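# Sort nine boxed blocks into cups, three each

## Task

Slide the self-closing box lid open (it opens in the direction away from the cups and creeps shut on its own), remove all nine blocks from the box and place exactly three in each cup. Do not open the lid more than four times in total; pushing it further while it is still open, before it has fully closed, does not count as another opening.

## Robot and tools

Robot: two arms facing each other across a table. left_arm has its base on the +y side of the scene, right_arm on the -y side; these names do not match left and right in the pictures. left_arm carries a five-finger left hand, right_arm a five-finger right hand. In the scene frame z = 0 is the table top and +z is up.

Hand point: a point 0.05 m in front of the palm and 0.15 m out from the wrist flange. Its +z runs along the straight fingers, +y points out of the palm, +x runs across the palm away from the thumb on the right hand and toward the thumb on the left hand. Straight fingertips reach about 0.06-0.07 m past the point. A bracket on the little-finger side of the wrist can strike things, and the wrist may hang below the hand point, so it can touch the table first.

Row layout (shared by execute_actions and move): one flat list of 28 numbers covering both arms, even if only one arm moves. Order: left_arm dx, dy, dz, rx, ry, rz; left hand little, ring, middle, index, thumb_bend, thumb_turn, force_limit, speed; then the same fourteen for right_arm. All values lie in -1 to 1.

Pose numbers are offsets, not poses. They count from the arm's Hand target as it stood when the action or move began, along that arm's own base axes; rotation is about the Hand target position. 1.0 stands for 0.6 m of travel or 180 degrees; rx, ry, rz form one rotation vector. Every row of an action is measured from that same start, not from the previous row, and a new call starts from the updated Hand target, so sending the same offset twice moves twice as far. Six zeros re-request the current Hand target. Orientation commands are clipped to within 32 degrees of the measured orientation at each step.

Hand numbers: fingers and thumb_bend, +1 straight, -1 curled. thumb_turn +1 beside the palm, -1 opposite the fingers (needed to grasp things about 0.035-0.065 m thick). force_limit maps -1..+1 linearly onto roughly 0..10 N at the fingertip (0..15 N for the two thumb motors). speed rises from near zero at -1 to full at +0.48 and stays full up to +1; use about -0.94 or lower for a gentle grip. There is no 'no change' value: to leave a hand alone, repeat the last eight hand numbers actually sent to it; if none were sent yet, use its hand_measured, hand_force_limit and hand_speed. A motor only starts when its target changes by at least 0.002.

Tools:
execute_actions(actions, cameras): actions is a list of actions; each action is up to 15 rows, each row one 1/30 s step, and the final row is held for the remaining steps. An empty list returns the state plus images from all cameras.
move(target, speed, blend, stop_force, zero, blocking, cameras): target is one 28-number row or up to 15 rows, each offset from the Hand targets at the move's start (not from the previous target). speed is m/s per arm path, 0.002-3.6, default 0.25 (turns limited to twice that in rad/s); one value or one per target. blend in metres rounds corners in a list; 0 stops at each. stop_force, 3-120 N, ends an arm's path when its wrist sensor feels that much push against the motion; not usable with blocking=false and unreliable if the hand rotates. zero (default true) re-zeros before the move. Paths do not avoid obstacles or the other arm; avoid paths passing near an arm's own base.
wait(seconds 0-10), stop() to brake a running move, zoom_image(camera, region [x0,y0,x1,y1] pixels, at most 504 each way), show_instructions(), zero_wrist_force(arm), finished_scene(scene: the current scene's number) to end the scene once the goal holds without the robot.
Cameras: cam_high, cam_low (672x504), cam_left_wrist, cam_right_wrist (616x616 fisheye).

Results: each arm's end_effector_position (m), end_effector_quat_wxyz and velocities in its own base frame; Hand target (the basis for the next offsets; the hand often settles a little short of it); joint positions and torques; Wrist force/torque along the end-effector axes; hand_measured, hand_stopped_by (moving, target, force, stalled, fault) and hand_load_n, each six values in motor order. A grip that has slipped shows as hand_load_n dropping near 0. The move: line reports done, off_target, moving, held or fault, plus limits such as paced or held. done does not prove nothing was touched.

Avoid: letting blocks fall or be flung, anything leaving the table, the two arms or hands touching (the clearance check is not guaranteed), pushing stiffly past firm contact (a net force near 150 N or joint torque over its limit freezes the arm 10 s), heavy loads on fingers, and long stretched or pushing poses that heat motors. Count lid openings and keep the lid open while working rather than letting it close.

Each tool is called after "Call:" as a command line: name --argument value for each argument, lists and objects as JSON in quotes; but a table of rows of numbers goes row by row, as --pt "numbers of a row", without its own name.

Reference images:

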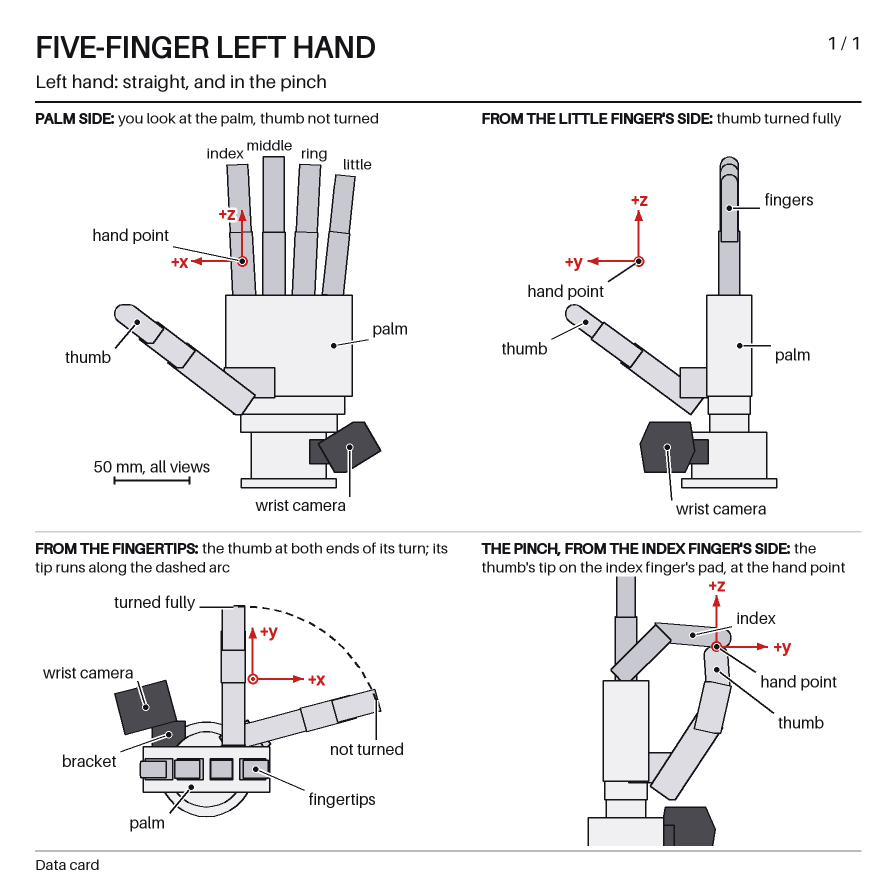

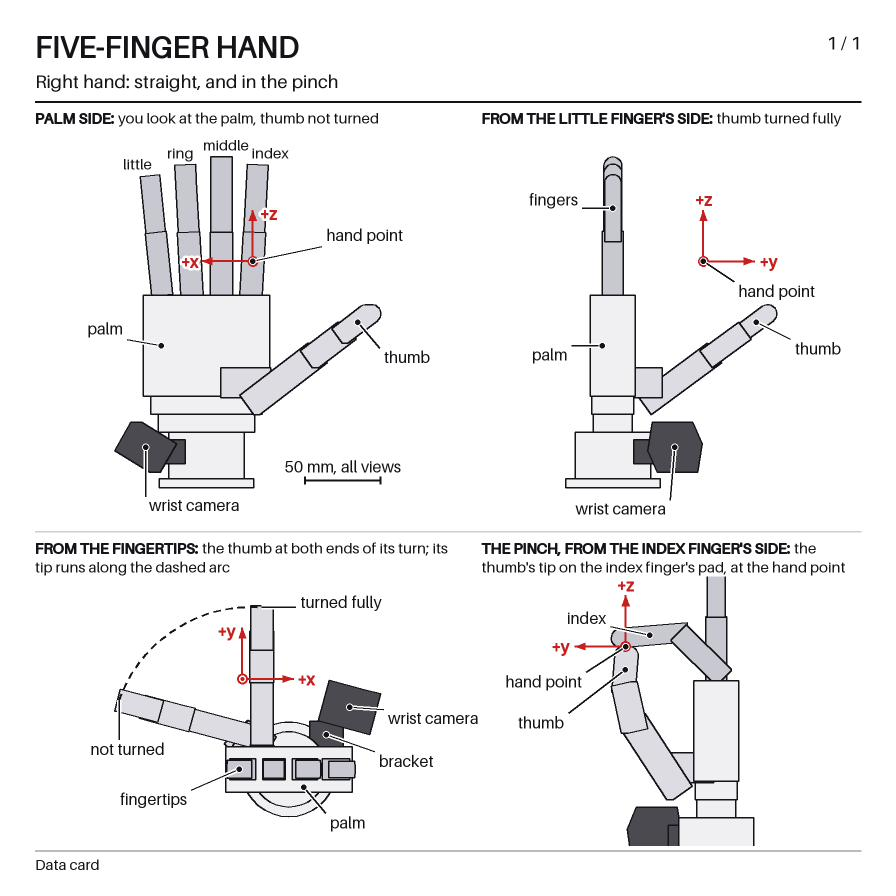

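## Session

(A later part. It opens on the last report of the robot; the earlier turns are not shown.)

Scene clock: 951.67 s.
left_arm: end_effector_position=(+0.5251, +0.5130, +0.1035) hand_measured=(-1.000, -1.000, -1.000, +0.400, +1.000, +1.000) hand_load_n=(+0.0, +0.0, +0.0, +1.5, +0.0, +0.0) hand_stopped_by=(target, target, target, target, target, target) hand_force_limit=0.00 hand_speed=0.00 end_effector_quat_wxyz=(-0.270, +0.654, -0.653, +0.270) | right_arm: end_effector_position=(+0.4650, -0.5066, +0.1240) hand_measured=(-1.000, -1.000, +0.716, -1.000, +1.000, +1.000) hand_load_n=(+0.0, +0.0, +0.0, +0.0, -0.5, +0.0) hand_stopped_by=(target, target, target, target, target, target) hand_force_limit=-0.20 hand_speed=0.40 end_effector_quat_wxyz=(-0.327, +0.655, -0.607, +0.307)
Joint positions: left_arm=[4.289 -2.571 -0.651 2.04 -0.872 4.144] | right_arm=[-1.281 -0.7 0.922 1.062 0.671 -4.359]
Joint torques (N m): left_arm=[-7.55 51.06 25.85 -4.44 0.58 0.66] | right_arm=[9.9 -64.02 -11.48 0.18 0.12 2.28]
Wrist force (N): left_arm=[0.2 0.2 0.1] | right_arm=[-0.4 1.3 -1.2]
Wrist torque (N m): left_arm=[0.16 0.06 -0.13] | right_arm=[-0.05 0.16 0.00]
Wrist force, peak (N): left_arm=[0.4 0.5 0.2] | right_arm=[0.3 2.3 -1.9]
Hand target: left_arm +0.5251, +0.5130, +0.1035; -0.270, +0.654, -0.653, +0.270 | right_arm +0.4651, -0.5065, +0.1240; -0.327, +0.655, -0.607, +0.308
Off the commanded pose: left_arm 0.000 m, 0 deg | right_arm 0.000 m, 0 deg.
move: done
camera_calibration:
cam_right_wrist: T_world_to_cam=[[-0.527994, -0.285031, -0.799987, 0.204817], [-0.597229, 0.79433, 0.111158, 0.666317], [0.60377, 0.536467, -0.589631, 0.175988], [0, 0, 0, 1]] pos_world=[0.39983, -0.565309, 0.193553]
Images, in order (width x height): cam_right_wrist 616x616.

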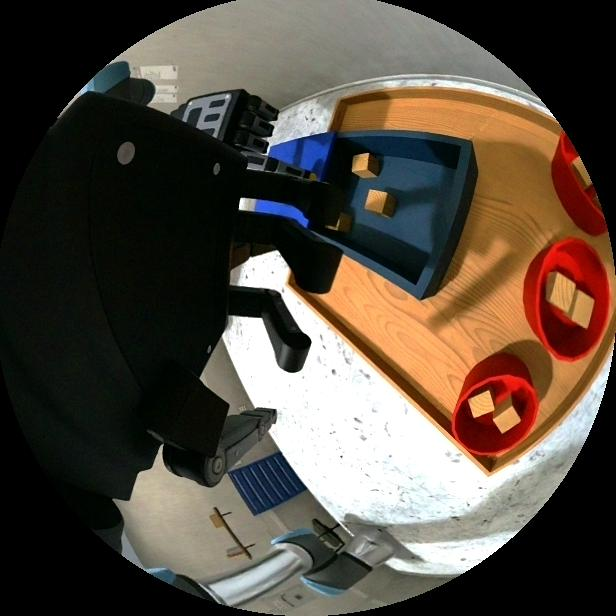

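Call:
move --target '[0,0,0,0,0,0,-1,-1,-1,0.4,1,1,0,0,0.0209,-0.0336,-0.062,0,0,0,-1,-1,0.715,-1,1,1,-0.2,0.4]' --speed 0.12

Call:
move --target '[0,0,0,0,0,0,-1,-1,-1,0.4,1,1,0,0,0.0385,0.0014,-0.0688,0,0,0,-1,-1,0.715,-1,1,1,-0.2,0.4]' --stop_force 5 --speed 0.038 --cameras '["cam_right_wrist"]'

Scene clock: 992.63 s.
left_arm: end_effector_position=(+0.5251, +0.5130, +0.1035) hand_measured=(-1.000, -1.000, -1.000, +0.400, +1.000, +1.000) hand_load_n=(+0.0, +0.0, +0.0, +1.5, +0.0, +0.0) hand_stopped_by=(target, target, target, target, target, target) hand_force_limit=0.00 hand_speed=0.00 end_effector_quat_wxyz=(-0.270, +0.654, -0.653, +0.270) | right_arm: end_effector_position=(+0.4776, -0.5267, +0.0869) hand_measured=(-1.000, -1.000, +0.716, -1.000, +1.000, +1.000) hand_load_n=(+0.0, +0.0, +0.0, +0.0, +0.0, +0.0) hand_stopped_by=(target, target, target, target, target, target) hand_force_limit=-0.20 hand_speed=0.40 end_effector_quat_wxyz=(-0.327, +0.655, -0.607, +0.308)
Joint positions: left_arm=[4.289 -2.571 -0.651 2.04 -0.872 4.144] | right_arm=[-1.271 -0.604 0.836 1.04 0.674 -4.343]
Joint torques (N m): left_arm=[-5.98 51.64 26.86 -4.37 0.74 0.7] | right_arm=[9.68 -51 -24.34 4.24 0.08 2.13]
Wrist force (N): left_arm=[0.2 0.5 0.1] | right_arm=[0.0 0.9 -1.3]
Wrist torque (N m): left_arm=[0.21 0.07 -0.14] | right_arm=[-0.11 0.10 0.02]
Wrist force, peak (N): left_arm=[0.4 0.5 0.4] | right_arm=[-0.3 0.8 -1.9]
Hand target: left_arm +0.5251, +0.5130, +0.1035; -0.270, +0.654, -0.653, +0.270 | right_arm +0.4776, -0.5267, +0.0868; -0.327, +0.655, -0.607, +0.308
Off the commanded pose: left_arm 0.000 m, 0 deg | right_arm 0.000 m, 0 deg.
move: done

Scene clock: 995.10 s.
left_arm: end_effector_position=(+0.5251, +0.5130, +0.1035) hand_measured=(-1.000, -1.000, -1.000, +0.400, +1.000, +1.000) hand_load_n=(+0.0, +0.0, +0.5, +2.0, +0.0, -0.5) hand_stopped_by=(target, target, target, target, target, target) hand_force_limit=0.00 hand_speed=0.00 end_effector_quat_wxyz=(-0.270, +0.654, -0.653, +0.270) | right_arm: end_effector_position=(+0.4998, -0.5258, +0.0471) hand_measured=(-1.000, -1.000, +0.716, -1.000, +1.000, +1.000) hand_load_n=(+0.0, +0.0, +1.5, +0.0, +0.0, -0.5) hand_stopped_by=(target, target, target, target, target, target) hand_force_limit=-0.20 hand_speed=0.40 end_effector_quat_wxyz=(-0.327, +0.655, -0.607, +0.307)
Joint positions: left_arm=[4.289 -2.571 -0.651 2.04 -0.872 4.144] | right_arm=[-1.238 -0.547 0.819 0.961 0.685 -4.293]
Joint torques (N m): left_arm=[-7 50.86 26.56 -4.37 0.85 0.79] | right_arm=[-13.54 -64.89 -9.55 3.75 -1.88 -1.21]
Wrist force (N): left_arm=[0.2 0.5 0.1] | right_arm=[-0.2 -1.9 -3.9]
Wrist torque (N m): left_arm=[0.21 0.07 -0.15] | right_arm=[0.12 0.20 -0.05]
Wrist force, peak (N): left_arm=[0.5 0.4 0.2] | right_arm=[-1.2 -4.1 -6.8]
Hand target: left_arm +0.5251, +0.5130, +0.1035; -0.270, +0.654, -0.653, +0.270 | right_arm +0.4998, -0.5258, +0.0471; -0.327, +0.655, -0.607, +0.307 (not the last commanded pose)
Off the commanded pose: left_arm 0.000 m, 0 deg | right_arm 0.002 m, 0 deg.
move: contact (right_arm)
camera_calibration:
cam_right_wrist: T_world_to_cam=[[-0.527994, -0.285031, -0.799987, 0.1562], [-0.597229, 0.79433, 0.111158, 0.7109], [0.60377, 0.536467, -0.589631, 0.119935], [0, 0, 0, 1]] pos_world=[0.43463, -0.584509, 0.116653]
Images, in order (width x height): cam_right_wrist 616x616.

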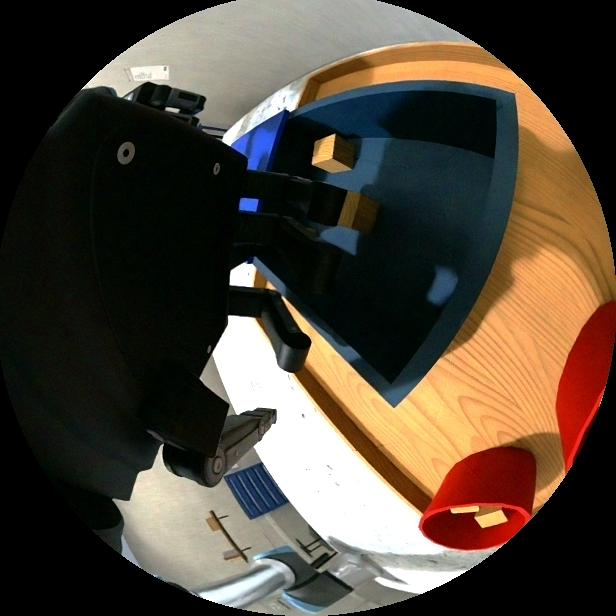

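Call:
move --target '[0,0,0,0,0,0,-1,-1,-1,0.4,1,1,0,0,-0.0833,-0.003,-0.0025,0,0,0,-1,-1,0.715,-1,1,1,-0.2,0.4]' --speed 0.03

Call:
move --pt "0 0 0 0 0 0 -1 -1 -1 0.4 1 1 0 0 0 0 0.1 0 0 0 -1 -1 0.715 -1 1 1 -0.2 0.4" --pt "0 0 0 0 0 0 -1 -1 -1 0.4 1 1 0 0 0.03 0.09 0.12 0 0 0 -1 -1 0.715 -1 1 1 -0.2 0.4" --speed 0.15 --cameras '["cam_right_wrist"]'

Call:
zoom_image --camera "cam_right_wrist" --region '[240, 100, 480, 340]'

Scene clock: 1007.73 s.
left_arm: end_effector_position=(+0.5251, +0.5130, +0.1035) hand_measured=(-1.000, -1.000, -1.000, +0.400, +1.000, +1.000) hand_load_n=(+0.0, +0.0, +0.0, +1.5, +0.0, +0.0) hand_stopped_by=(target, target, target, target, target, target) hand_force_limit=0.00 hand_speed=0.00 end_effector_quat_wxyz=(-0.270, +0.654, -0.653, +0.270) | right_arm: end_effector_position=(+0.4500, -0.5276, +0.0457) hand_measured=(-1.000, -1.000, +0.716, -1.000, +1.000, +1.000) hand_load_n=(+0.0, +0.0, +5.0, +0.0, +0.0, +0.0) hand_stopped_by=(target, target, target, target, target, target) hand_force_limit=-0.20 hand_speed=0.40 end_effector_quat_wxyz=(-0.327, +0.655, -0.607, +0.307)
Joint positions: left_arm=[4.289 -2.571 -0.651 2.04 -0.872 4.144] | right_arm=[-1.313 -0.596 0.943 0.977 0.663 -4.41]
Joint torques (N m): left_arm=[-5.5 51.33 27 -4.41 0.77 0.73] | right_arm=[-14.67 -63.49 -9.61 4.08 -1.26 -2.39]
Wrist force (N): left_arm=[0.4 0.2 0.1] | right_arm=[-0.1 -4.5 -2.9]
Wrist torque (N m): left_arm=[0.17 0.04 -0.12] | right_arm=[0.16 0.18 0.05]
Wrist force, peak (N): left_arm=[0.6 0.4 0.1] | right_arm=[0.2 -4.7 -2.9]
Hand target: left_arm +0.5251, +0.5130, +0.1035; -0.270, +0.654, -0.653, +0.270 | right_arm +0.4498, -0.5276, +0.0456; -0.327, +0.655, -0.607, +0.307
Off the commanded pose: left_arm 0.000 m, 0 deg | right_arm 0.000 m, 0 deg.
move: done

Scene clock: 1009.73 s.
left_arm: end_effector_position=(+0.5251, +0.5130, +0.1035) hand_measured=(-1.000, -1.000, -1.000, +0.400, +1.000, +1.000) hand_load_n=(+0.0, +0.0, +0.0, +2.0, +0.0, +0.0) hand_stopped_by=(target, target, target, target, target, target) hand_force_limit=0.00 hand_speed=0.00 end_effector_quat_wxyz=(-0.270, +0.654, -0.653, +0.270) | right_arm: end_effector_position=(+0.4678, -0.4737, +0.1176) hand_measured=(-1.000, -1.000, +0.716, -1.000, +1.000, +1.000) hand_load_n=(+0.0, +0.0, +0.0, +0.0, +0.0, +0.0) hand_stopped_by=(target, target, target, target, target, target) hand_force_limit=-0.20 hand_speed=0.40 end_effector_quat_wxyz=(-0.327, +0.655, -0.607, +0.307)
Joint positions: left_arm=[4.289 -2.571 -0.651 2.04 -0.872 4.144] | right_arm=[-1.26 -0.775 1.069 0.965 0.677 -4.327]
Joint torques (N m): left_arm=[-6.16 51.58 26.38 -4.38 0.82 0.6] | right_arm=[10.32 -59.71 -10.41 0.12 0.13 2.18]
Wrist force (N): left_arm=[0.1 0.3 0.1] | right_arm=[-0.5 1.3 -1.2]
Wrist torque (N m): left_arm=[0.18 0.09 -0.15] | right_arm=[-0.06 0.15 0.00]
Wrist force, peak (N): left_arm=[0.5 0.4 0.0] | right_arm=[0.2 -4.5 -2.8]
Hand target: left_arm +0.5251, +0.5130, +0.1035; -0.270, +0.654, -0.653, +0.270 | right_arm +0.4678, -0.4736, +0.1176; -0.327, +0.655, -0.607, +0.307
Off the commanded pose: left_arm 0.000 m, 0 deg | right_arm 0.000 m, 0 deg.
move: done
camera_calibration:
cam_right_wrist: T_world_to_cam=[[-0.527978, -0.285086, -0.799978, 0.210516], [-0.597341, 0.794241, 0.111199, 0.642557], [0.603674, 0.536571, -0.589635, 0.15297], [0, 0, 0, 1]] pos_world=[0.402629, -0.532409, 0.187153]
Images, in order (width x height): cam_right_wrist 616x616.

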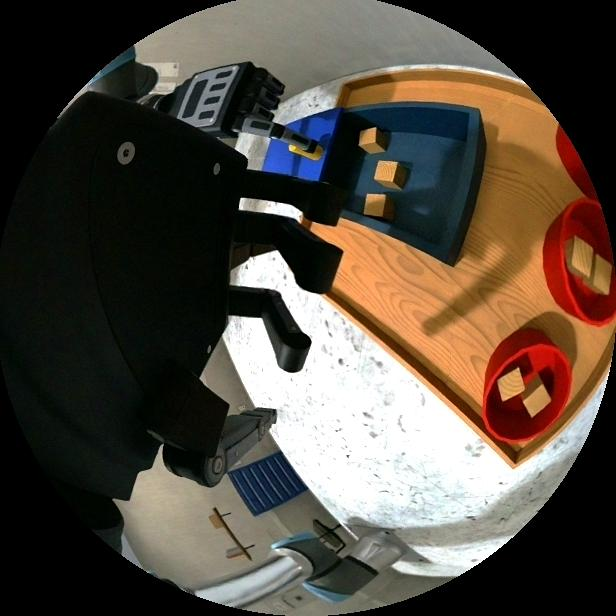

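Scaled by 2.100 from the camera's 616x616 image, which has a finer 880x880 frame.

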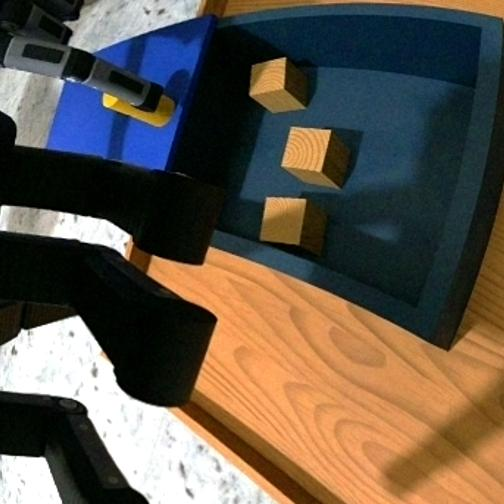

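Call:
move --target '[0,0,0,0,0,0,-1,-1,-1,0.4,1,1,0,0,-0.0702,-0.0878,-0.0513,0,0,0,-1,-1,0.715,-1,1,1,-0.2,0.4]' --speed 0.12

Call:
move --target '[0,0,0,0,0,0,-1,-1,-1,0.4,1,1,0,0,0.0385,0.0014,-0.0688,0,0,0,-1,-1,0.715,-1,1,1,-0.2,0.4]' --stop_force 5 --speed 0.038

Call:
move --target '[0,0,0,0,0,0,-1,-1,-1,0.4,1,1,0,0,0.0006,-0.0175,-0.0025,0,0,0,-1,-1,0.715,-1,1,1,-0.2,0.4]' --speed 0.02 --cameras '["cam_right_wrist"]'

Scene clock: 1063.23 s.
left_arm: end_effector_position=(+0.5251, +0.5130, +0.1035) hand_measured=(-1.000, -1.000, -1.000, +0.400, +1.000, +1.000) hand_load_n=(+0.0, +0.0, +0.0, +1.5, +0.0, +0.0) hand_stopped_by=(target, target, target, target, target, target) hand_force_limit=0.00 hand_speed=0.00 end_effector_quat_wxyz=(-0.270, +0.654, -0.653, +0.270) | right_arm: end_effector_position=(+0.4258, -0.5262, +0.0869) hand_measured=(-1.000, -1.000, +0.716, -1.000, +1.000, +1.000) hand_load_n=(+0.0, +0.0, +0.0, +0.5, +0.0, -0.5) hand_stopped_by=(target, target, target, target, target, target) hand_force_limit=-0.20 hand_speed=0.40 end_effector_quat_wxyz=(-0.327, +0.655, -0.607, +0.308)
Joint positions: left_arm=[4.289 -2.571 -0.651 2.04 -0.872 4.144] | right_arm=[-1.351 -0.66 0.968 1.064 0.654 -4.47]
Joint torques (N m): left_arm=[-6.38 52.48 25.98 -4.39 0.96 0.63] | right_arm=[-13.56 -47.9 -24.16 4.62 -2.79 -2.28]
Wrist force (N): left_arm=[0.3 0.3 0.1] | right_arm=[-0.1 1.1 -0.9]
Wrist torque (N m): left_arm=[0.18 0.06 -0.14] | right_arm=[-0.08 0.12 0.16]
Wrist force, peak (N): left_arm=[0.4 0.5 0.0] | right_arm=[-0.5 1.4 -1.5]
Hand target: left_arm +0.5251, +0.5130, +0.1035; -0.270, +0.654, -0.653, +0.270 | right_arm +0.4257, -0.5263, +0.0869; -0.327, +0.655, -0.607, +0.307
Off the commanded pose: left_arm 0.000 m, 0 deg | right_arm 0.000 m, 0 deg.
move: done

Scene clock: 1065.73 s.
left_arm: end_effector_position=(+0.5251, +0.5130, +0.1035) hand_measured=(-1.000, -1.000, -1.000, +0.400, +1.000, +1.000) hand_load_n=(+0.0, +0.0, +0.0, +1.5, +0.0, +0.0) hand_stopped_by=(target, target, target, target, target, target) hand_force_limit=0.00 hand_speed=0.00 end_effector_quat_wxyz=(-0.270, +0.654, -0.653, +0.270) | right_arm: end_effector_position=(+0.4479, -0.5255, +0.0471) hand_measured=(-1.000, -1.000, +0.716, -1.000, +1.000, +1.000) hand_load_n=(+0.0, +0.0, +1.5, +0.5, +0.0, -0.5) hand_stopped_by=(target, target, target, target, target, target) hand_force_limit=-0.20 hand_speed=0.40 end_effector_quat_wxyz=(-0.327, +0.655, -0.607, +0.307)
Joint positions: left_arm=[4.289 -2.571 -0.651 2.04 -0.872 4.144] | right_arm=[-1.316 -0.605 0.957 0.975 0.662 -4.414]
Joint torques (N m): left_arm=[-5.9 51.76 27.13 -4.42 0.9 0.77] | right_arm=[-13.42 -62.29 -9.12 3.82 -1.64 -1.15]
Wrist force (N): left_arm=[0.3 0.3 0.1] | right_arm=[-0.1 -1.9 -5.2]
Wrist torque (N m): left_arm=[0.18 0.05 -0.13] | right_arm=[0.23 0.23 -0.05]
Wrist force, peak (N): left_arm=[0.1 0.6 0.1] | right_arm=[-0.7 -4.3 -6.9]
Hand target: left_arm +0.5251, +0.5130, +0.1035; -0.270, +0.654, -0.653, +0.270 | right_arm +0.4479, -0.5255, +0.0471; -0.327, +0.655, -0.607, +0.307 (not the last commanded pose)
Off the commanded pose: left_arm 0.000 m, 0 deg | right_arm 0.002 m, 0 deg.
move: contact (right_arm)

Scene clock: 1066.77 s.
left_arm: end_effector_position=(+0.5251, +0.5130, +0.1035) hand_measured=(-1.000, -1.000, -1.000, +0.400, +1.000, +1.000) hand_load_n=(+0.0, +0.0, +0.0, +1.5, +0.0, +0.0) hand_stopped_by=(target, target, target, target, target, target) hand_force_limit=0.00 hand_speed=0.00 end_effector_quat_wxyz=(-0.270, +0.654, -0.653, +0.270) | right_arm: end_effector_position=(+0.4483, -0.5359, +0.0456) hand_measured=(-1.000, -1.000, +0.716, -1.000, +1.000, +1.000) hand_load_n=(+0.0, +0.0, +3.5, +0.0, +0.0, +0.0) hand_stopped_by=(target, target, target, target, target, target) hand_force_limit=-0.20 hand_speed=0.40 end_effector_quat_wxyz=(-0.327, +0.655, -0.607, +0.307)
Joint positions: left_arm=[4.289 -2.571 -0.651 2.04 -0.872 4.144] | right_arm=[-1.319 -0.576 0.906 1.002 0.661 -4.419]
Joint torques (N m): left_arm=[-7.03 51.7 25.13 -4.32 0.76 0.66] | right_arm=[-14.75 -46.85 -23.78 3.43 -1.4 -1.26]
Wrist force (N): left_arm=[0.3 0.4 0.2] | right_arm=[-1.9 -3.9 -4.4]
Wrist torque (N m): left_arm=[0.18 0.06 -0.13] | right_arm=[0.19 0.08 -0.14]
Wrist force, peak (N): left_arm=[0.5 0.3 0.1] | right_arm=[-2.2 -3.9 -4.7]
Hand target: left_arm +0.5251, +0.5130, +0.1035; -0.270, +0.654, -0.653, +0.270 | right_arm +0.4483, -0.5360, +0.0456; -0.327, +0.655, -0.607, +0.307
Off the commanded pose: left_arm 0.000 m, 0 deg | right_arm 0.000 m, 0 deg.
move: done
camera_calibration:
cam_right_wrist: T_world_to_cam=[[-0.527995, -0.285102, -0.799961, 0.124831], [-0.597294, 0.794283, 0.111151, 0.68827], [0.603706, 0.536499, -0.589667, 0.155672], [0, 0, 0, 1]] pos_world=[0.383029, -0.594609, 0.115153]
Images, in order (width x height): cam_right_wrist 616x616.

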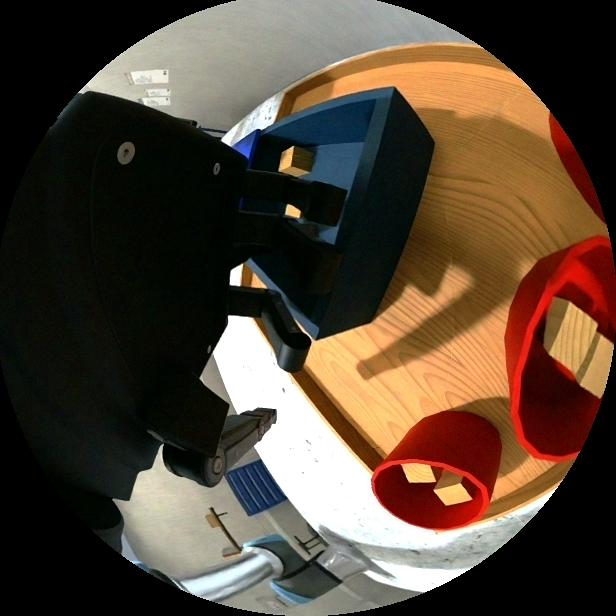

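Call:
move --pt "0 0 0 0 0 0 -1 -1 -1 0.4 1 1 0 0 0 0 0.1 0 0 0 -1 -1 0.715 -1 1 1 -0.2 0.4" --pt "0 0 0 0 0 0 -1 -1 -1 0.4 1 1 0 0 0 0 0.1 0 0 0 -1 -1 0.12 0.12 1 1 -0.3 0.4" --pt "0 0 0 0 0 0 -1 -1 -1 0.4 1 1 0 0 0 0 0.1 0 0 0 -1 -1 0.12 0.12 0.4 -1 -0.3 0.4" --pt "0 0 0 0 0 0 -1 -1 -1 0.4 1 1 0 0 0.1124 -0.0089 0.0657 0.002 -0.0555 0 -1 -1 0.12 0.12 0.4 -1 -0.3 0.4" --speed 0.15 --cameras '["cam_right_wrist"]'

Call:
zoom_image --camera "cam_right_wrist" --region '[220, 110, 460, 350]'

Scene clock: 1080.53 s.
left_arm: end_effector_position=(+0.5251, +0.5130, +0.1035) hand_measured=(-1.000, -1.000, -1.000, +0.400, +1.000, +1.000) hand_load_n=(+0.0, +0.0, +0.0, +2.0, +0.0, +0.0) hand_stopped_by=(target, target, target, target, target, target) hand_force_limit=0.00 hand_speed=0.00 end_effector_quat_wxyz=(-0.270, +0.654, -0.653, +0.270) | right_arm: end_effector_position=(+0.5157, -0.5413, +0.0850) hand_measured=(-1.000, -1.000, +0.120, +0.120, +0.400, -1.000) hand_load_n=(+0.0, +0.0, +0.0, +0.0, +0.0, +0.0) hand_stopped_by=(target, target, target, target, target, target) hand_force_limit=-0.30 hand_speed=0.40 end_effector_quat_wxyz=(-0.381, +0.625, -0.578, +0.361)
Joint positions: left_arm=[4.289 -2.571 -0.651 2.04 -0.872 4.144] | right_arm=[-1.269 -0.55 0.785 0.9 0.518 -4.233]
Joint torques (N m): left_arm=[-5.21 51.86 26.01 -4.16 1.04 0.65] | right_arm=[10.03 -66.45 -11.32 -0.18 -2.85 1.93]
Wrist force (N): left_arm=[0.3 0.2 0.3] | right_arm=[-0.5 1.4 -1.3]
Wrist torque (N m): left_arm=[0.16 0.06 -0.13] | right_arm=[-0.08 0.19 0.02]
Wrist force, peak (N): left_arm=[0.5 0.4 0.1] | right_arm=[-1.9 -4.1 -4.7]
Hand target: left_arm +0.5251, +0.5130, +0.1035; -0.270, +0.654, -0.653, +0.270 | right_arm +0.5157, -0.5413, +0.0850; -0.381, +0.625, -0.578, +0.361
Off the commanded pose: left_arm 0.000 m, 0 deg | right_arm 0.000 m, 0 deg.
move: done
camera_calibration:
cam_right_wrist: T_world_to_cam=[[-0.38113, -0.279715, -0.881192, 0.124482], [-0.608054, 0.793819, 0.0110134, 0.742255], [0.696427, 0.54001, -0.47263, 0.0851633], [0, 0, 0, 1]] pos_world=[0.439465, -0.600386, 0.141769]
Images, in order (width x height): cam_right_wrist 616x616.

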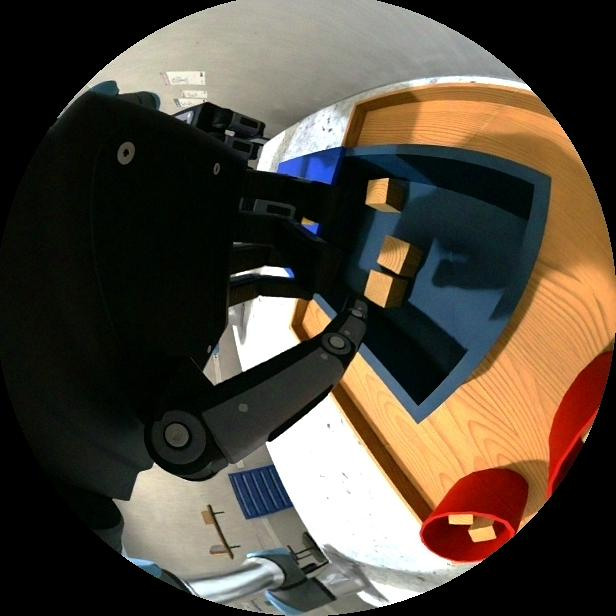

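Scaled by 2.100 from the camera's 616x616 image, which has a finer 880x880 frame.

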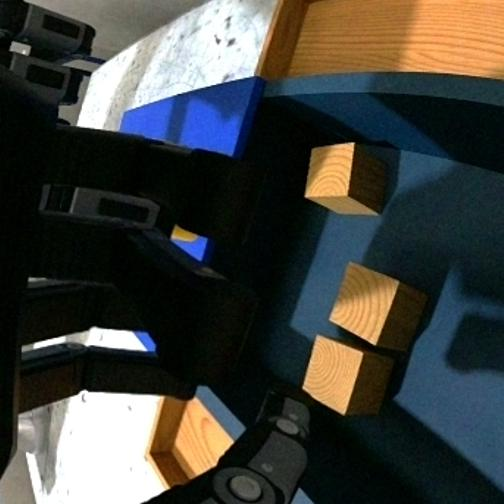

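Call:
move --target '[0,0,0,0,0,0,-1,-1,-1,0.4,1,1,0,0,0.0015,-0.0005,-0.0825,0,0,0,-1,-1,0.12,0.12,0.4,-1,-0.3,0.4]' --stop_force 5 --speed 0.035

Call:
execute_actions --actions '[[[0,0,0,0,0,0,-1,-1,-1,0.4,1,1,0,0,0,0,0,0,0,0,-1,-1,-0.12,-0.12,0.1,-1,-0.3,-0.9]]]'

Call:
wait --seconds 1.2 --cameras '["cam_right_wrist"]'

Scene clock: 1108.70 s.
left_arm: end_effector_position=(+0.5251, +0.5130, +0.1035) hand_measured=(-1.000, -1.000, -1.000, +0.400, +1.000, +1.000) hand_load_n=(+0.0, +0.0, +0.0, +2.0, +0.0, +0.0) hand_stopped_by=(target, target, target, target, target, target) hand_force_limit=0.00 hand_speed=0.00 end_effector_quat_wxyz=(-0.270, +0.654, -0.653, +0.270) | right_arm: end_effector_position=(+0.5166, -0.5416, +0.0355) hand_measured=(-1.000, -1.000, +0.120, +0.120, +0.400, -1.000) hand_load_n=(+0.0, +0.0, +0.0, -0.5, +0.0, +0.0) hand_stopped_by=(target, target, target, target, target, target) hand_force_limit=-0.30 hand_speed=0.40 end_effector_quat_wxyz=(-0.381, +0.625, -0.578, +0.361)
Joint positions: left_arm=[4.289 -2.571 -0.651 2.04 -0.872 4.144] | right_arm=[-1.268 -0.504 0.824 0.812 0.518 -4.231]
Joint torques (N m): left_arm=[-6.98 51.3 25.66 -4.39 1.27 0.71] | right_arm=[9.89 -52.68 -10.23 -0.04 0.05 2.17]
Wrist force (N): left_arm=[0.4 0.3 0.0] | right_arm=[-0.6 1.6 -1.7]
Wrist torque (N m): left_arm=[0.18 0.04 -0.12] | right_arm=[-0.02 0.22 0.02]
Wrist force, peak (N): left_arm=[0.5 0.5 0.2] | right_arm=[-0.5 2.1 -1.6]
Hand target: left_arm +0.5251, +0.5130, +0.1035; -0.270, +0.654, -0.653, +0.270 | right_arm +0.5166, -0.5416, +0.0355; -0.381, +0.625, -0.578, +0.361
Off the commanded pose: left_arm 0.000 m, 0 deg | right_arm 0.000 m, 0 deg.
move: done

Scene clock: 1109.57 s.
left_arm: end_effector_position=(+0.5251, +0.5130, +0.1035) hand_measured=(-1.000, -1.000, -1.000, +0.400, +1.000, +1.000) hand_load_n=(+0.0, +0.5, +0.0, +1.5, +0.0, +0.0) hand_stopped_by=(target, target, target, target, target, target) hand_force_limit=0.00 hand_speed=0.00 end_effector_quat_wxyz=(-0.270, +0.654, -0.653, +0.270) | right_arm: end_effector_position=(+0.5166, -0.5416, +0.0355) hand_measured=(-1.000, -1.000, +0.002, -0.046, +0.320, -1.000) hand_load_n=(+0.0, +0.0, +6.5, +5.5, +6.5, +3.5) hand_stopped_by=(target, target, force, force, force, target) hand_force_limit=-0.30 hand_speed=-0.90 end_effector_quat_wxyz=(-0.381, +0.625, -0.578, +0.361)
Joint positions: left_arm=[4.289 -2.571 -0.651 2.04 -0.872 4.144] | right_arm=[-1.268 -0.504 0.824 0.812 0.518 -4.231]
Joint torques (N m): left_arm=[-6.44 51.52 25.23 -4.34 1.08 0.82] | right_arm=[10.05 -52.75 -10.27 0.09 0.04 2.25]
Wrist force (N): left_arm=[0.3 0.3 0.2] | right_arm=[-0.7 1.6 -1.2]
Wrist torque (N m): left_arm=[0.17 0.06 -0.13] | right_arm=[-0.06 0.21 0.02]
Wrist force, peak (N): left_arm=[0.4 0.4 0.3] | right_arm=[-0.6 1.8 -1.7]
Hand target: left_arm +0.5251, +0.5130, +0.1035; -0.270, +0.654, -0.653, +0.270 | right_arm +0.5166, -0.5416, +0.0355; -0.381, +0.625, -0.578, +0.361
Off the commanded pose: left_arm 0.000 m, 0 deg | right_arm 0.000 m, 0 deg.

Scene clock: 1110.77 s.
left_arm: end_effector_position=(+0.5251, +0.5130, +0.1035) hand_measured=(-1.000, -1.000, -1.000, +0.400, +1.000, +1.000) hand_load_n=(+0.0, +0.0, +0.0, +1.5, +0.0, +0.0) hand_stopped_by=(target, target, target, target, target, target) hand_force_limit=0.00 hand_speed=0.00 end_effector_quat_wxyz=(-0.270, +0.654, -0.653, +0.270) | right_arm: end_effector_position=(+0.5166, -0.5416, +0.0355) hand_measured=(-1.000, -1.000, +0.002, -0.046, +0.320, -1.000) hand_load_n=(+0.0, +0.0, +7.0, +5.5, +6.5, +3.5) hand_stopped_by=(target, target, force, force, force, target) hand_force_limit=-0.30 hand_speed=-0.90 end_effector_quat_wxyz=(-0.381, +0.625, -0.578, +0.361)
Joint positions: left_arm=[4.289 -2.571 -0.651 2.04 -0.872 4.144] | right_arm=[-1.268 -0.504 0.824 0.812 0.518 -4.231]
Joint torques (N m): left_arm=[-7.38 51.61 26.15 -4.38 1.19 0.82] | right_arm=[10.22 -52.63 -10.44 0.27 -0.1 2.09]
Wrist force (N): left_arm=[0.5 0.3 0.2] | right_arm=[-0.3 2.0 -1.6]
Wrist torque (N m): left_arm=[0.17 0.04 -0.12] | right_arm=[0.03 0.17 0.06]
Wrist force, peak (N): left_arm=[0.4 0.3 0.4] | right_arm=[-0.3 2.0 -1.6]
Hand target: left_arm +0.5251, +0.5130, +0.1035; -0.270, +0.654, -0.653, +0.270 | right_arm +0.5166, -0.5416, +0.0355; -0.381, +0.625, -0.578, +0.361
Off the commanded pose: left_arm 0.000 m, 0 deg | right_arm 0.000 m, 0 deg.
wait: 1.20 s; at rest by 0.17 s
camera_calibration:
cam_right_wrist: T_world_to_cam=[[-0.381016, -0.27985, -0.881199, 0.081079], [-0.608026, 0.793844, 0.0107926, 0.743608], [0.696514, 0.539904, -0.472623, 0.0612474], [0, 0, 0, 1]] pos_world=[0.440366, -0.600686, 0.0923682]
Images, in order (width x height): cam_right_wrist 616x616.

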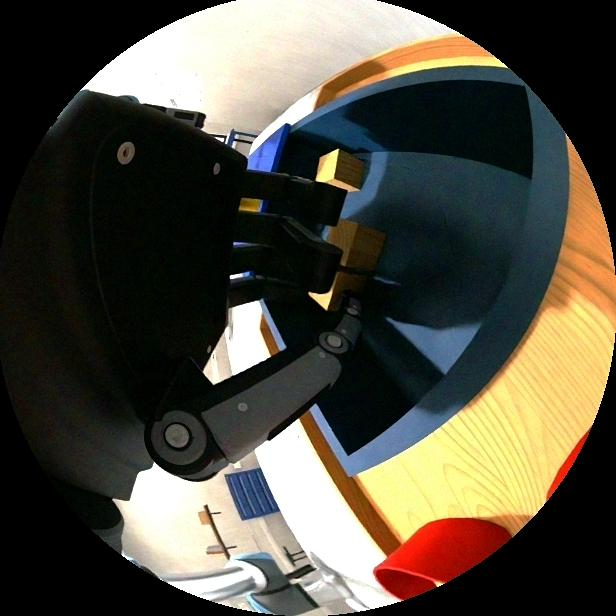

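Call:
move --pt "0 0 0 0 0 0 -1 -1 -1 0.4 1 1 0 0 0 0 0.1167 0 0 0 -1 -1 -0.12 -0.12 0.1 -1 -0.3 -0.9" --pt "0 0 0 0 0 0 -1 -1 -1 0.4 1 1 0 0 -0.3563 0.0869 0.1167 0 0 0 -1 -1 -0.12 -0.12 0.1 -1 -0.3 -0.9" --speed '[0.08,0.15]' --blend '[0.01,0]' --cameras '["cam_right_wrist","cam_high"]'

Call:
zoom_image --camera "cam_high" --region '[155, 175, 365, 355]'

Call:
zoom_image --camera "cam_right_wrist" --region '[240, 130, 580, 470]'

Scene clock: 1126.57 s.
left_arm: end_effector_position=(+0.5251, +0.5130, +0.1035) hand_measured=(-1.000, -1.000, -1.000, +0.400, +1.000, +1.000) hand_load_n=(+0.0, +0.0, +0.5, +1.5, +0.0, -0.5) hand_stopped_by=(target, target, target, target, target, target) hand_force_limit=0.00 hand_speed=0.00 end_effector_quat_wxyz=(-0.270, +0.654, -0.653, +0.270) | right_arm: end_effector_position=(+0.3029, -0.4895, +0.1056) hand_measured=(-1.000, -1.000, +0.002, -0.046, +0.320, -1.000) hand_load_n=(+0.0, +0.0, +6.5, +5.5, +6.5, +3.5) hand_stopped_by=(target, target, force, force, force, target) hand_force_limit=-0.30 hand_speed=-0.90 end_effector_quat_wxyz=(-0.381, +0.625, -0.578, +0.361)
Joint positions: left_arm=[4.289 -2.571 -0.651 2.04 -0.872 4.144] | right_arm=[-1.617 -0.797 1.382 1.206 0.477 -4.971]
Joint torques (N m): left_arm=[-6.13 51.86 25.75 -4.2 1.19 0.81] | right_arm=[-14.14 -39.97 -7.38 5.01 -0.03 -2.36]
Wrist force (N): left_arm=[0.2 0.3 0.1] | right_arm=[-0.2 1.5 -1.0]
Wrist torque (N m): left_arm=[0.17 0.07 -0.13] | right_arm=[-0.10 0.11 0.22]
Wrist force, peak (N): left_arm=[0.5 0.5 0.1] | right_arm=[-0.7 2.7 -1.3]
Hand target: left_arm +0.5251, +0.5130, +0.1035; -0.270, +0.654, -0.653, +0.270 | right_arm +0.3028, -0.4895, +0.1056; -0.381, +0.625, -0.578, +0.361
Off the commanded pose: left_arm 0.000 m, 0 deg | right_arm 0.000 m, 0 deg.
move: done
camera_calibration:
cam_right_wrist: T_world_to_cam=[[-0.381048, -0.279792, -0.881203, 0.07596], [-0.607902, 0.793938, 0.0107837, 0.571583], [0.696604, 0.539795, -0.472615, 0.214965], [0, 0, 0, 1]] pos_world=[0.226666, -0.548586, 0.162368]
Images, in order (width x height): cam_high 672x504, cam_right_wrist 616x616.

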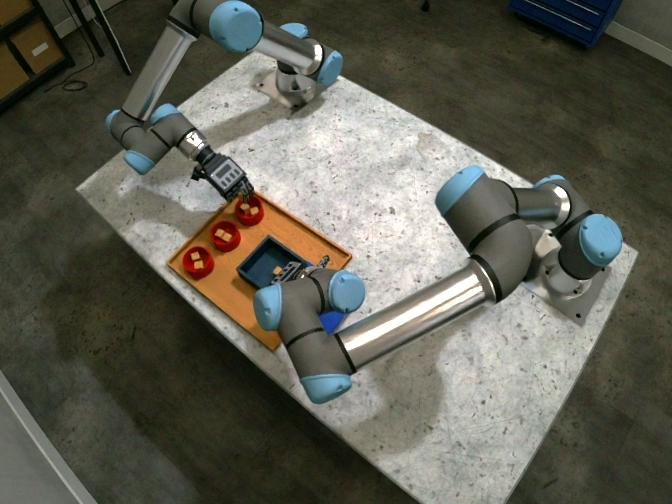

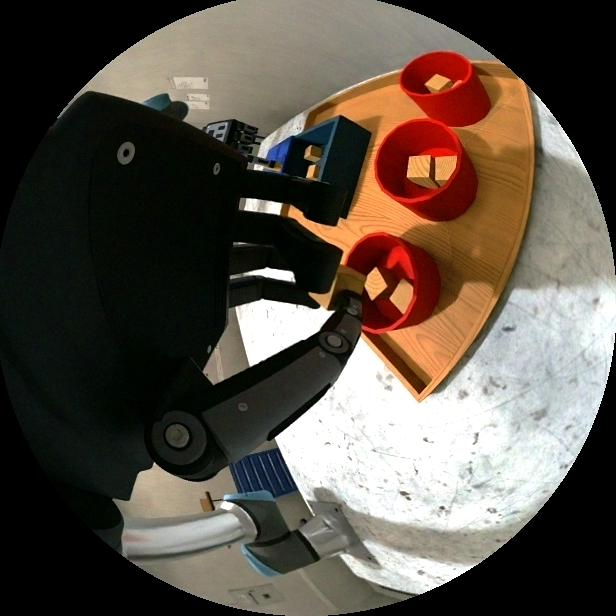

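Scaled by 2.400 from the camera's 672x504 image, which has a finer 960x720 frame.

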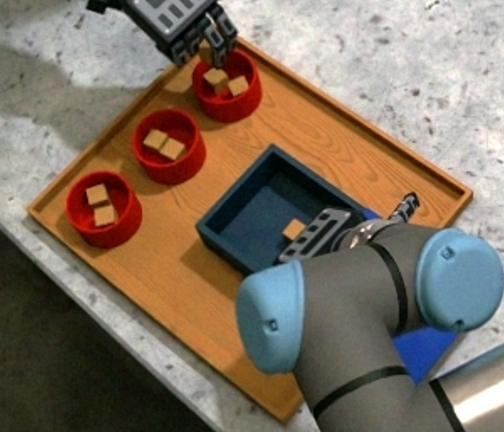

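Scaled by 1.482 from the camera's 616x616 image, which has a finer 880x880 frame.

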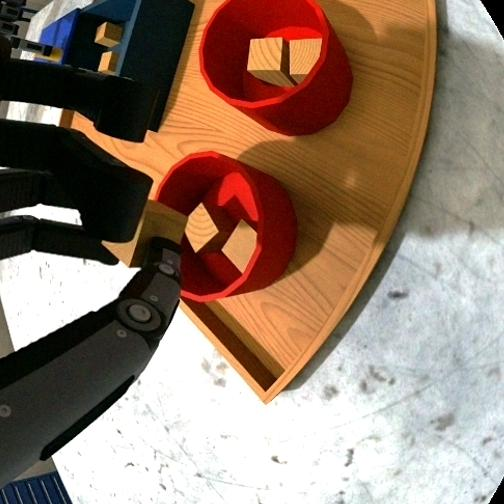

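Call:
move --pt "0 0 0 0 0 0 -1 -1 -1 0.4 1 1 0 0 0.0027 -0.0283 -0.02 0 0 0 -1 -1 -0.12 -0.12 0.1 -1 -0.3 -0.9" --pt "0 0 0 0 0 0 -1 -1 -1 0.4 1 1 0 0 0.0027 -0.0283 -0.066 0 0 0 -1 -1 -0.12 -0.12 0.1 -1 -0.3 -0.9" --pt "0 0 0 0 0 0 -1 -1 -1 0.4 1 1 0 0 0.0027 -0.0283 -0.066 0 0 0 -1 -1 0.14 0.14 0.46 -1 -0.3 -0.7" --pt "0 0 0 0 0 0 -1 -1 -1 0.4 1 1 0 0 0.0027 -0.0283 0 0 0 0 -1 -1 0.14 0.14 0.46 -1 -0.3 -0.7" --speed '[0.08,0.05,0.05,0.1]' --cameras '["cam_right_wrist","cam_high"]'

Call:
zoom_image --camera "cam_high" --region '[155, 175, 365, 355]'

Scene clock: 1183.80 s.
left_arm: end_effector_position=(+0.5251, +0.5130, +0.1035) hand_measured=(-1.000, -1.000, -1.000, +0.400, +1.000, +1.000) hand_load_n=(+0.0, +0.5, +0.0, +1.5, +0.0, +0.0) hand_stopped_by=(target, target, target, target, target, target) hand_force_limit=0.00 hand_speed=0.00 end_effector_quat_wxyz=(-0.270, +0.654, -0.653, +0.270) | right_arm: end_effector_position=(+0.3045, -0.5064, +0.1054) hand_measured=(-1.000, -1.000, +0.140, +0.140, +0.460, -1.000) hand_load_n=(+0.0, +0.0, +0.0, +0.0, +0.0, +0.0) hand_stopped_by=(target, target, target, target, target, target) hand_force_limit=-0.30 hand_speed=-0.70 end_effector_quat_wxyz=(-0.381, +0.625, -0.578, +0.361)
Joint positions: left_arm=[4.289 -2.571 -0.651 2.04 -0.872 4.144] | right_arm=[-1.613 -0.762 1.313 1.232 0.476 -4.962]
Joint torques (N m): left_arm=[-5.82 52.04 24.72 -4.37 1.19 0.61] | right_arm=[-6.73 -59.38 -21.46 4.6 -2.68 -1.19]
Wrist force (N): left_arm=[0.3 0.2 0.1] | right_arm=[-0.3 1.3 -1.4]
Wrist torque (N m): left_arm=[0.16 0.05 -0.12] | right_arm=[-0.10 0.14 0.20]
Wrist force, peak (N): left_arm=[0.4 0.4 0.0] | right_arm=[-0.1 2.4 -0.9]
Hand target: left_arm +0.5251, +0.5130, +0.1035; -0.270, +0.654, -0.653, +0.270 | right_arm +0.3044, -0.5064, +0.1056; -0.381, +0.625, -0.578, +0.361
Off the commanded pose: left_arm 0.000 m, 0 deg | right_arm 0.000 m, 0 deg.
move: done
camera_calibration:
cam_right_wrist: T_world_to_cam=[[-0.380996, -0.279833, -0.881212, 0.0716033], [-0.608081, 0.793801, 0.0108313, 0.58601], [0.696477, 0.539975, -0.472596, 0.223061], [0, 0, 0, 1]] pos_world=[0.228265, -0.565586, 0.162168]
Images, in order (width x height): cam_high 672x504, cam_right_wrist 616x616.

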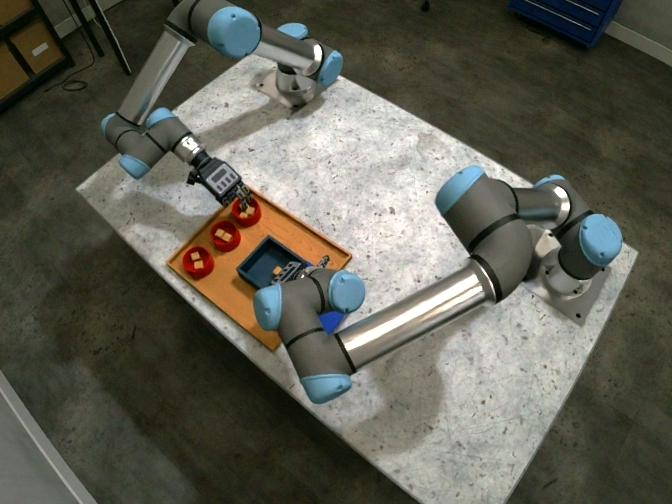

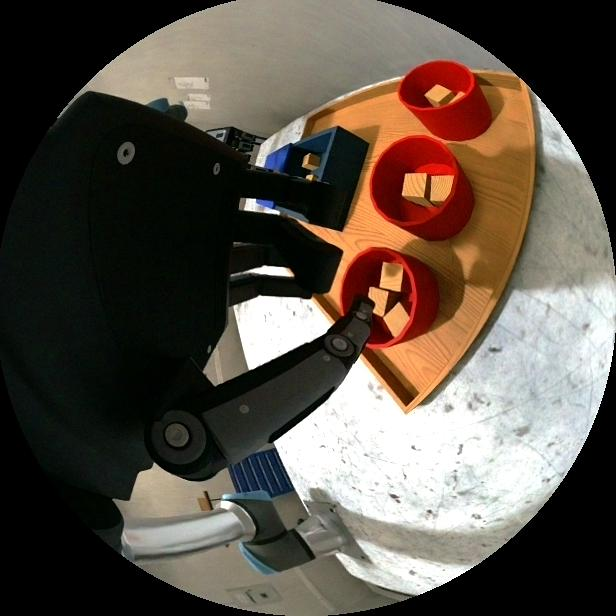

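Scaled by 2.400 from the camera's 672x504 image, which has a finer 960x720 frame.

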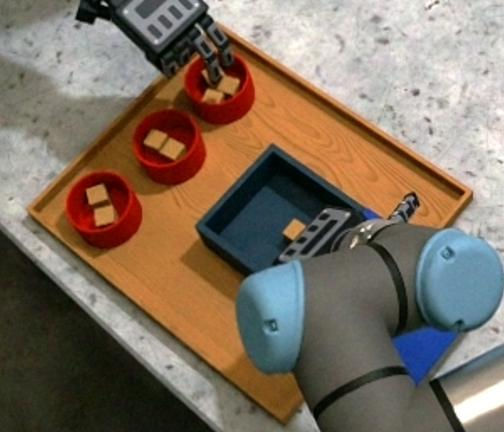

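Call:
move --pt "0 0 0 0 0 0 -1 -1 -1 0.4 1 1 0 0 0.205 -0.0983 0.01 -0.002 0.0555 0 -1 -1 0.14 0.14 0.46 -1 -0.3 -0.7" --pt "0 0 0 0 0 0 -1 -1 -1 0.4 1 1 0 0 0.205 -0.0983 -0.0313 -0.002 0.0555 0 -1 -1 0.22 0.22 1 1 -0.2 0.4" --pt "0 0 0 0 0 0 -1 -1 -1 0.4 1 1 0 0 0.205 -0.0983 -0.0313 -0.002 0.0555 0 -1 -1 0.715 -1 1 1 -0.2 0.4" --speed '[0.2,0.1,0.1]' --blend '[0.01,0,0]'

Call:
move --target '[0,0,0,0,0,0,-1,-1,-1,0.4,1,1,0,0,0.0385,0.0014,-0.0688,0,0,0,-1,-1,0.715,-1,1,1,-0.2,0.4]' --stop_force 5 --speed 0.038 --cameras '["cam_right_wrist"]'

Scene clock: 1202.73 s.
left_arm: end_effector_position=(+0.5251, +0.5130, +0.1035) hand_measured=(-1.000, -1.000, -1.000, +0.400, +1.000, +1.000) hand_load_n=(+0.0, +0.0, +0.0, +1.5, +0.0, +0.0) hand_stopped_by=(target, target, target, target, target, target) hand_force_limit=0.00 hand_speed=0.00 end_effector_quat_wxyz=(-0.270, +0.654, -0.653, +0.270) | right_arm: end_effector_position=(+0.4274, -0.5654, +0.0868) hand_measured=(-1.000, -1.000, +0.716, -1.000, +1.000, +1.000) hand_load_n=(+0.0, +0.0, +0.0, +0.5, +0.0, +0.0) hand_stopped_by=(target, target, target, target, target, target) hand_force_limit=-0.20 hand_speed=0.40 end_effector_quat_wxyz=(-0.327, +0.655, -0.607, +0.307)
Joint positions: left_arm=[4.289 -2.571 -0.651 2.04 -0.872 4.144] | right_arm=[-1.362 -0.546 0.753 1.179 0.652 -4.487]
Joint torques (N m): left_arm=[-5.68 50.23 25.61 -4.5 1.22 0.95] | right_arm=[10.23 -51.93 -24.64 4.28 -0.21 1.4]
Wrist force (N): left_arm=[0.4 0.4 0.1] | right_arm=[-0.4 1.2 -1.0]
Wrist torque (N m): left_arm=[0.18 0.05 -0.13] | right_arm=[-0.09 0.15 -0.03]
Wrist force, peak (N): left_arm=[0.5 0.3 0.3] | right_arm=[-0.7 2.2 -2.1]
Hand target: left_arm +0.5251, +0.5130, +0.1035; -0.270, +0.654, -0.653, +0.270 | right_arm +0.4274, -0.5654, +0.0868; -0.327, +0.655, -0.607, +0.307
Off the commanded pose: left_arm 0.000 m, 0 deg | right_arm 0.000 m, 0 deg.
move: done

Scene clock: 1205.27 s.
left_arm: end_effector_position=(+0.5251, +0.5130, +0.1035) hand_measured=(-1.000, -1.000, -1.000, +0.400, +1.000, +1.000) hand_load_n=(+0.5, +0.0, +0.0, +2.0, +0.0, +0.0) hand_stopped_by=(target, target, target, target, target, target) hand_force_limit=0.00 hand_speed=0.00 end_effector_quat_wxyz=(-0.270, +0.654, -0.653, +0.270) | right_arm: end_effector_position=(+0.4496, -0.5646, +0.0472) hand_measured=(-1.000, -1.000, +0.716, -1.000, +1.000, +1.000) hand_load_n=(-0.5, +0.0, +3.5, +0.0, +0.0, +0.0) hand_stopped_by=(target, target, target, target, target, target) hand_force_limit=-0.20 hand_speed=0.40 end_effector_quat_wxyz=(-0.327, +0.655, -0.607, +0.307)
Joint positions: left_arm=[4.289 -2.571 -0.651 2.04 -0.872 4.144] | right_arm=[-1.328 -0.493 0.74 1.095 0.659 -4.434]
Joint torques (N m): left_arm=[-6.09 53.07 24.72 -4.24 1.47 0.72] | right_arm=[-14.76 -67.04 -9.88 4.17 -1.76 -1.23]
Wrist force (N): left_arm=[0.1 0.4 0.1] | right_arm=[-0.3 -2.5 -1.8]
Wrist torque (N m): left_arm=[0.20 0.09 -0.15] | right_arm=[0.03 0.17 -0.08]
Wrist force, peak (N): left_arm=[0.5 0.4 0.1] | right_arm=[-0.1 -5.0 -6.8]
Hand target: left_arm +0.5251, +0.5130, +0.1035; -0.270, +0.654, -0.653, +0.270 | right_arm +0.4496, -0.5646, +0.0472; -0.327, +0.655, -0.607, +0.307 (not the last commanded pose)
Off the commanded pose: left_arm 0.000 m, 0 deg | right_arm 0.002 m, 0 deg.
move: contact (right_arm)
camera_calibration:
cam_right_wrist: T_world_to_cam=[[-0.527864, -0.285092, -0.800051, 0.118554], [-0.59744, 0.794168, 0.111188, 0.711715], [0.603676, 0.536675, -0.589538, 0.171214], [0, 0, 0, 1]] pos_world=[0.384429, -0.623309, 0.116653]
Images, in order (width x height): cam_right_wrist 616x616.

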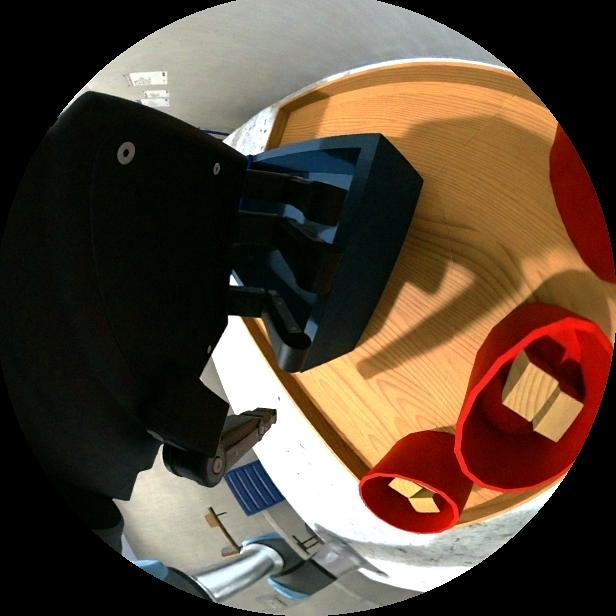

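Call:
move --target '[0,0,0,0,0,0,-1,-1,-1,0.4,1,1,0,0,-0.0015,0.04,-0.0025,0,0,0,-1,-1,0.715,-1,1,1,-0.2,0.4]' --speed 0.025

Call:
move --pt "0 0 0 0 0 0 -1 -1 -1 0.4 1 1 0 0 0 0 0.1 0 0 0 -1 -1 0.715 -1 1 1 -0.2 0.4" --pt "0 0 0 0 0 0 -1 -1 -1 0.4 1 1 0 0 0 0 0.1 0 0 0 -1 -1 0.12 0.12 1 1 -0.3 0.4" --pt "0 0 0 0 0 0 -1 -1 -1 0.4 1 1 0 0 0 0 0.1 0 0 0 -1 -1 0.12 0.12 0.4 -1 -0.3 0.4" --pt "0 0 0 0 0 0 -1 -1 -1 0.4 1 1 0 0 0.1124 -0.0055 0.0657 0.002 -0.0555 0 -1 -1 0.12 0.12 0.4 -1 -0.3 0.4" --speed 0.15 --cameras '["cam_right_wrist"]'

Call:
zoom_image --camera "cam_right_wrist" --region '[220, 110, 460, 350]'

Scene clock: 1221.70 s.
left_arm: end_effector_position=(+0.5251, +0.5130, +0.1035) hand_measured=(-1.000, -1.000, -1.000, +0.400, +1.000, +1.000) hand_load_n=(+0.5, +0.0, +0.0, +2.0, +0.0, +0.0) hand_stopped_by=(target, target, target, target, target, target) hand_force_limit=0.00 hand_speed=0.00 end_effector_quat_wxyz=(-0.270, +0.654, -0.653, +0.270) | right_arm: end_effector_position=(+0.4487, -0.5406, +0.0457) hand_measured=(-1.000, -1.000, +0.716, -1.000, +1.000, +1.000) hand_load_n=(+0.0, +0.0, +4.5, +0.0, +0.0, +0.0) hand_stopped_by=(target, target, target, target, target, target) hand_force_limit=-0.20 hand_speed=0.40 end_effector_quat_wxyz=(-0.327, +0.655, -0.607, +0.307)
Joint positions: left_arm=[4.289 -2.571 -0.651 2.04 -0.872 4.144] | right_arm=[-1.321 -0.563 0.88 1.016 0.661 -4.422]
Joint torques (N m): left_arm=[-5.18 51.8 24.7 -4.28 1.49 0.75] | right_arm=[12.65 -61.21 -6 0.36 0.92 2.34]
Wrist force (N): left_arm=[0.4 0.4 0.0] | right_arm=[2.9 -5.9 -6.7]
Wrist torque (N m): left_arm=[0.20 0.05 -0.13] | right_arm=[0.32 0.51 -0.07]
Wrist force, peak (N): left_arm=[0.5 0.5 0.1] | right_arm=[3.0 -5.8 -6.8]
Hand target: left_arm +0.5251, +0.5130, +0.1035; -0.270, +0.654, -0.653, +0.270 | right_arm +0.4487, -0.5406, +0.0457; -0.327, +0.655, -0.607, +0.307
Off the commanded pose: left_arm 0.000 m, 0 deg | right_arm 0.000 m, 0 deg.
move: done

Scene clock: 1225.77 s.
left_arm: end_effector_position=(+0.5251, +0.5130, +0.1035) hand_measured=(-1.000, -1.000, -1.000, +0.400, +1.000, +1.000) hand_load_n=(+0.0, +0.0, +0.0, +1.5, +0.0, +0.5) hand_stopped_by=(target, target, target, target, target, target) hand_force_limit=0.00 hand_speed=0.00 end_effector_quat_wxyz=(-0.270, +0.654, -0.653, +0.270) | right_arm: end_effector_position=(+0.5161, -0.5439, +0.0851) hand_measured=(-1.000, -1.000, +0.120, +0.120, +0.400, -1.000) hand_load_n=(+0.0, +0.0, +0.0, +0.0, +0.0, -0.5) hand_stopped_by=(target, target, target, target, target, target) hand_force_limit=-0.30 hand_speed=0.40 end_effector_quat_wxyz=(-0.381, +0.625, -0.578, +0.361)
Joint positions: left_arm=[4.289 -2.571 -0.651 2.04 -0.872 4.144] | right_arm=[-1.269 -0.542 0.768 0.909 0.517 -4.234]
Joint torques (N m): left_arm=[-6.42 53.32 25.11 -4.2 1.39 0.72] | right_arm=[9.71 -68.41 -10.82 0.08 -2.76 2.34]
Wrist force (N): left_arm=[0.2 0.3 0.0] | right_arm=[-0.7 1.6 -1.5]
Wrist torque (N m): left_arm=[0.18 0.06 -0.14] | right_arm=[-0.04 0.23 0.01]
Wrist force, peak (N): left_arm=[0.5 0.4 0.0] | right_arm=[3.1 -5.8 -6.7]
Hand target: left_arm +0.5251, +0.5130, +0.1035; -0.270, +0.654, -0.653, +0.270 | right_arm +0.5161, -0.5439, +0.0851; -0.381, +0.625, -0.578, +0.361
Off the commanded pose: left_arm 0.000 m, 0 deg | right_arm 0.000 m, 0 deg.
move: done
camera_calibration:
cam_right_wrist: T_world_to_cam=[[-0.38107, -0.279752, -0.881206, 0.123948], [-0.608136, 0.793757, 0.0109927, 0.744562], [0.696389, 0.540082, -0.472604, 0.0863926], [0, 0, 0, 1]] pos_world=[0.439865, -0.602986, 0.141869]
Images, in order (width x height): cam_right_wrist 616x616.

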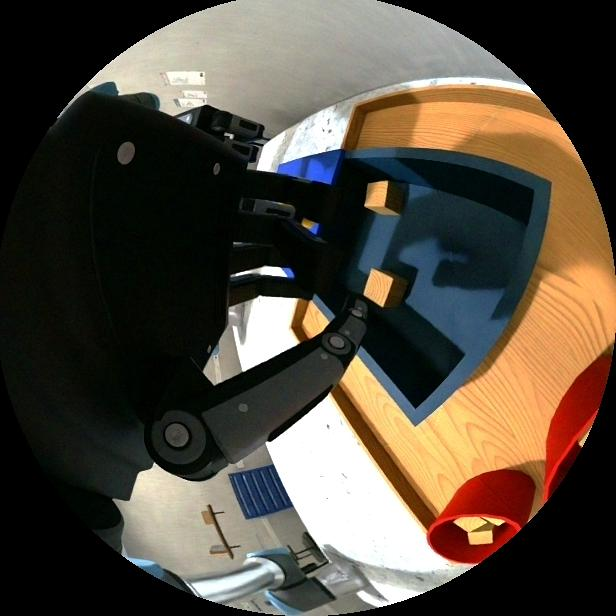

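Scaled by 2.100 from the camera's 616x616 image, which has a finer 880x880 frame.

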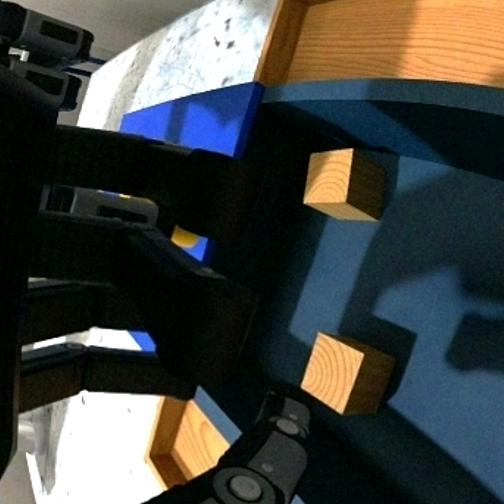

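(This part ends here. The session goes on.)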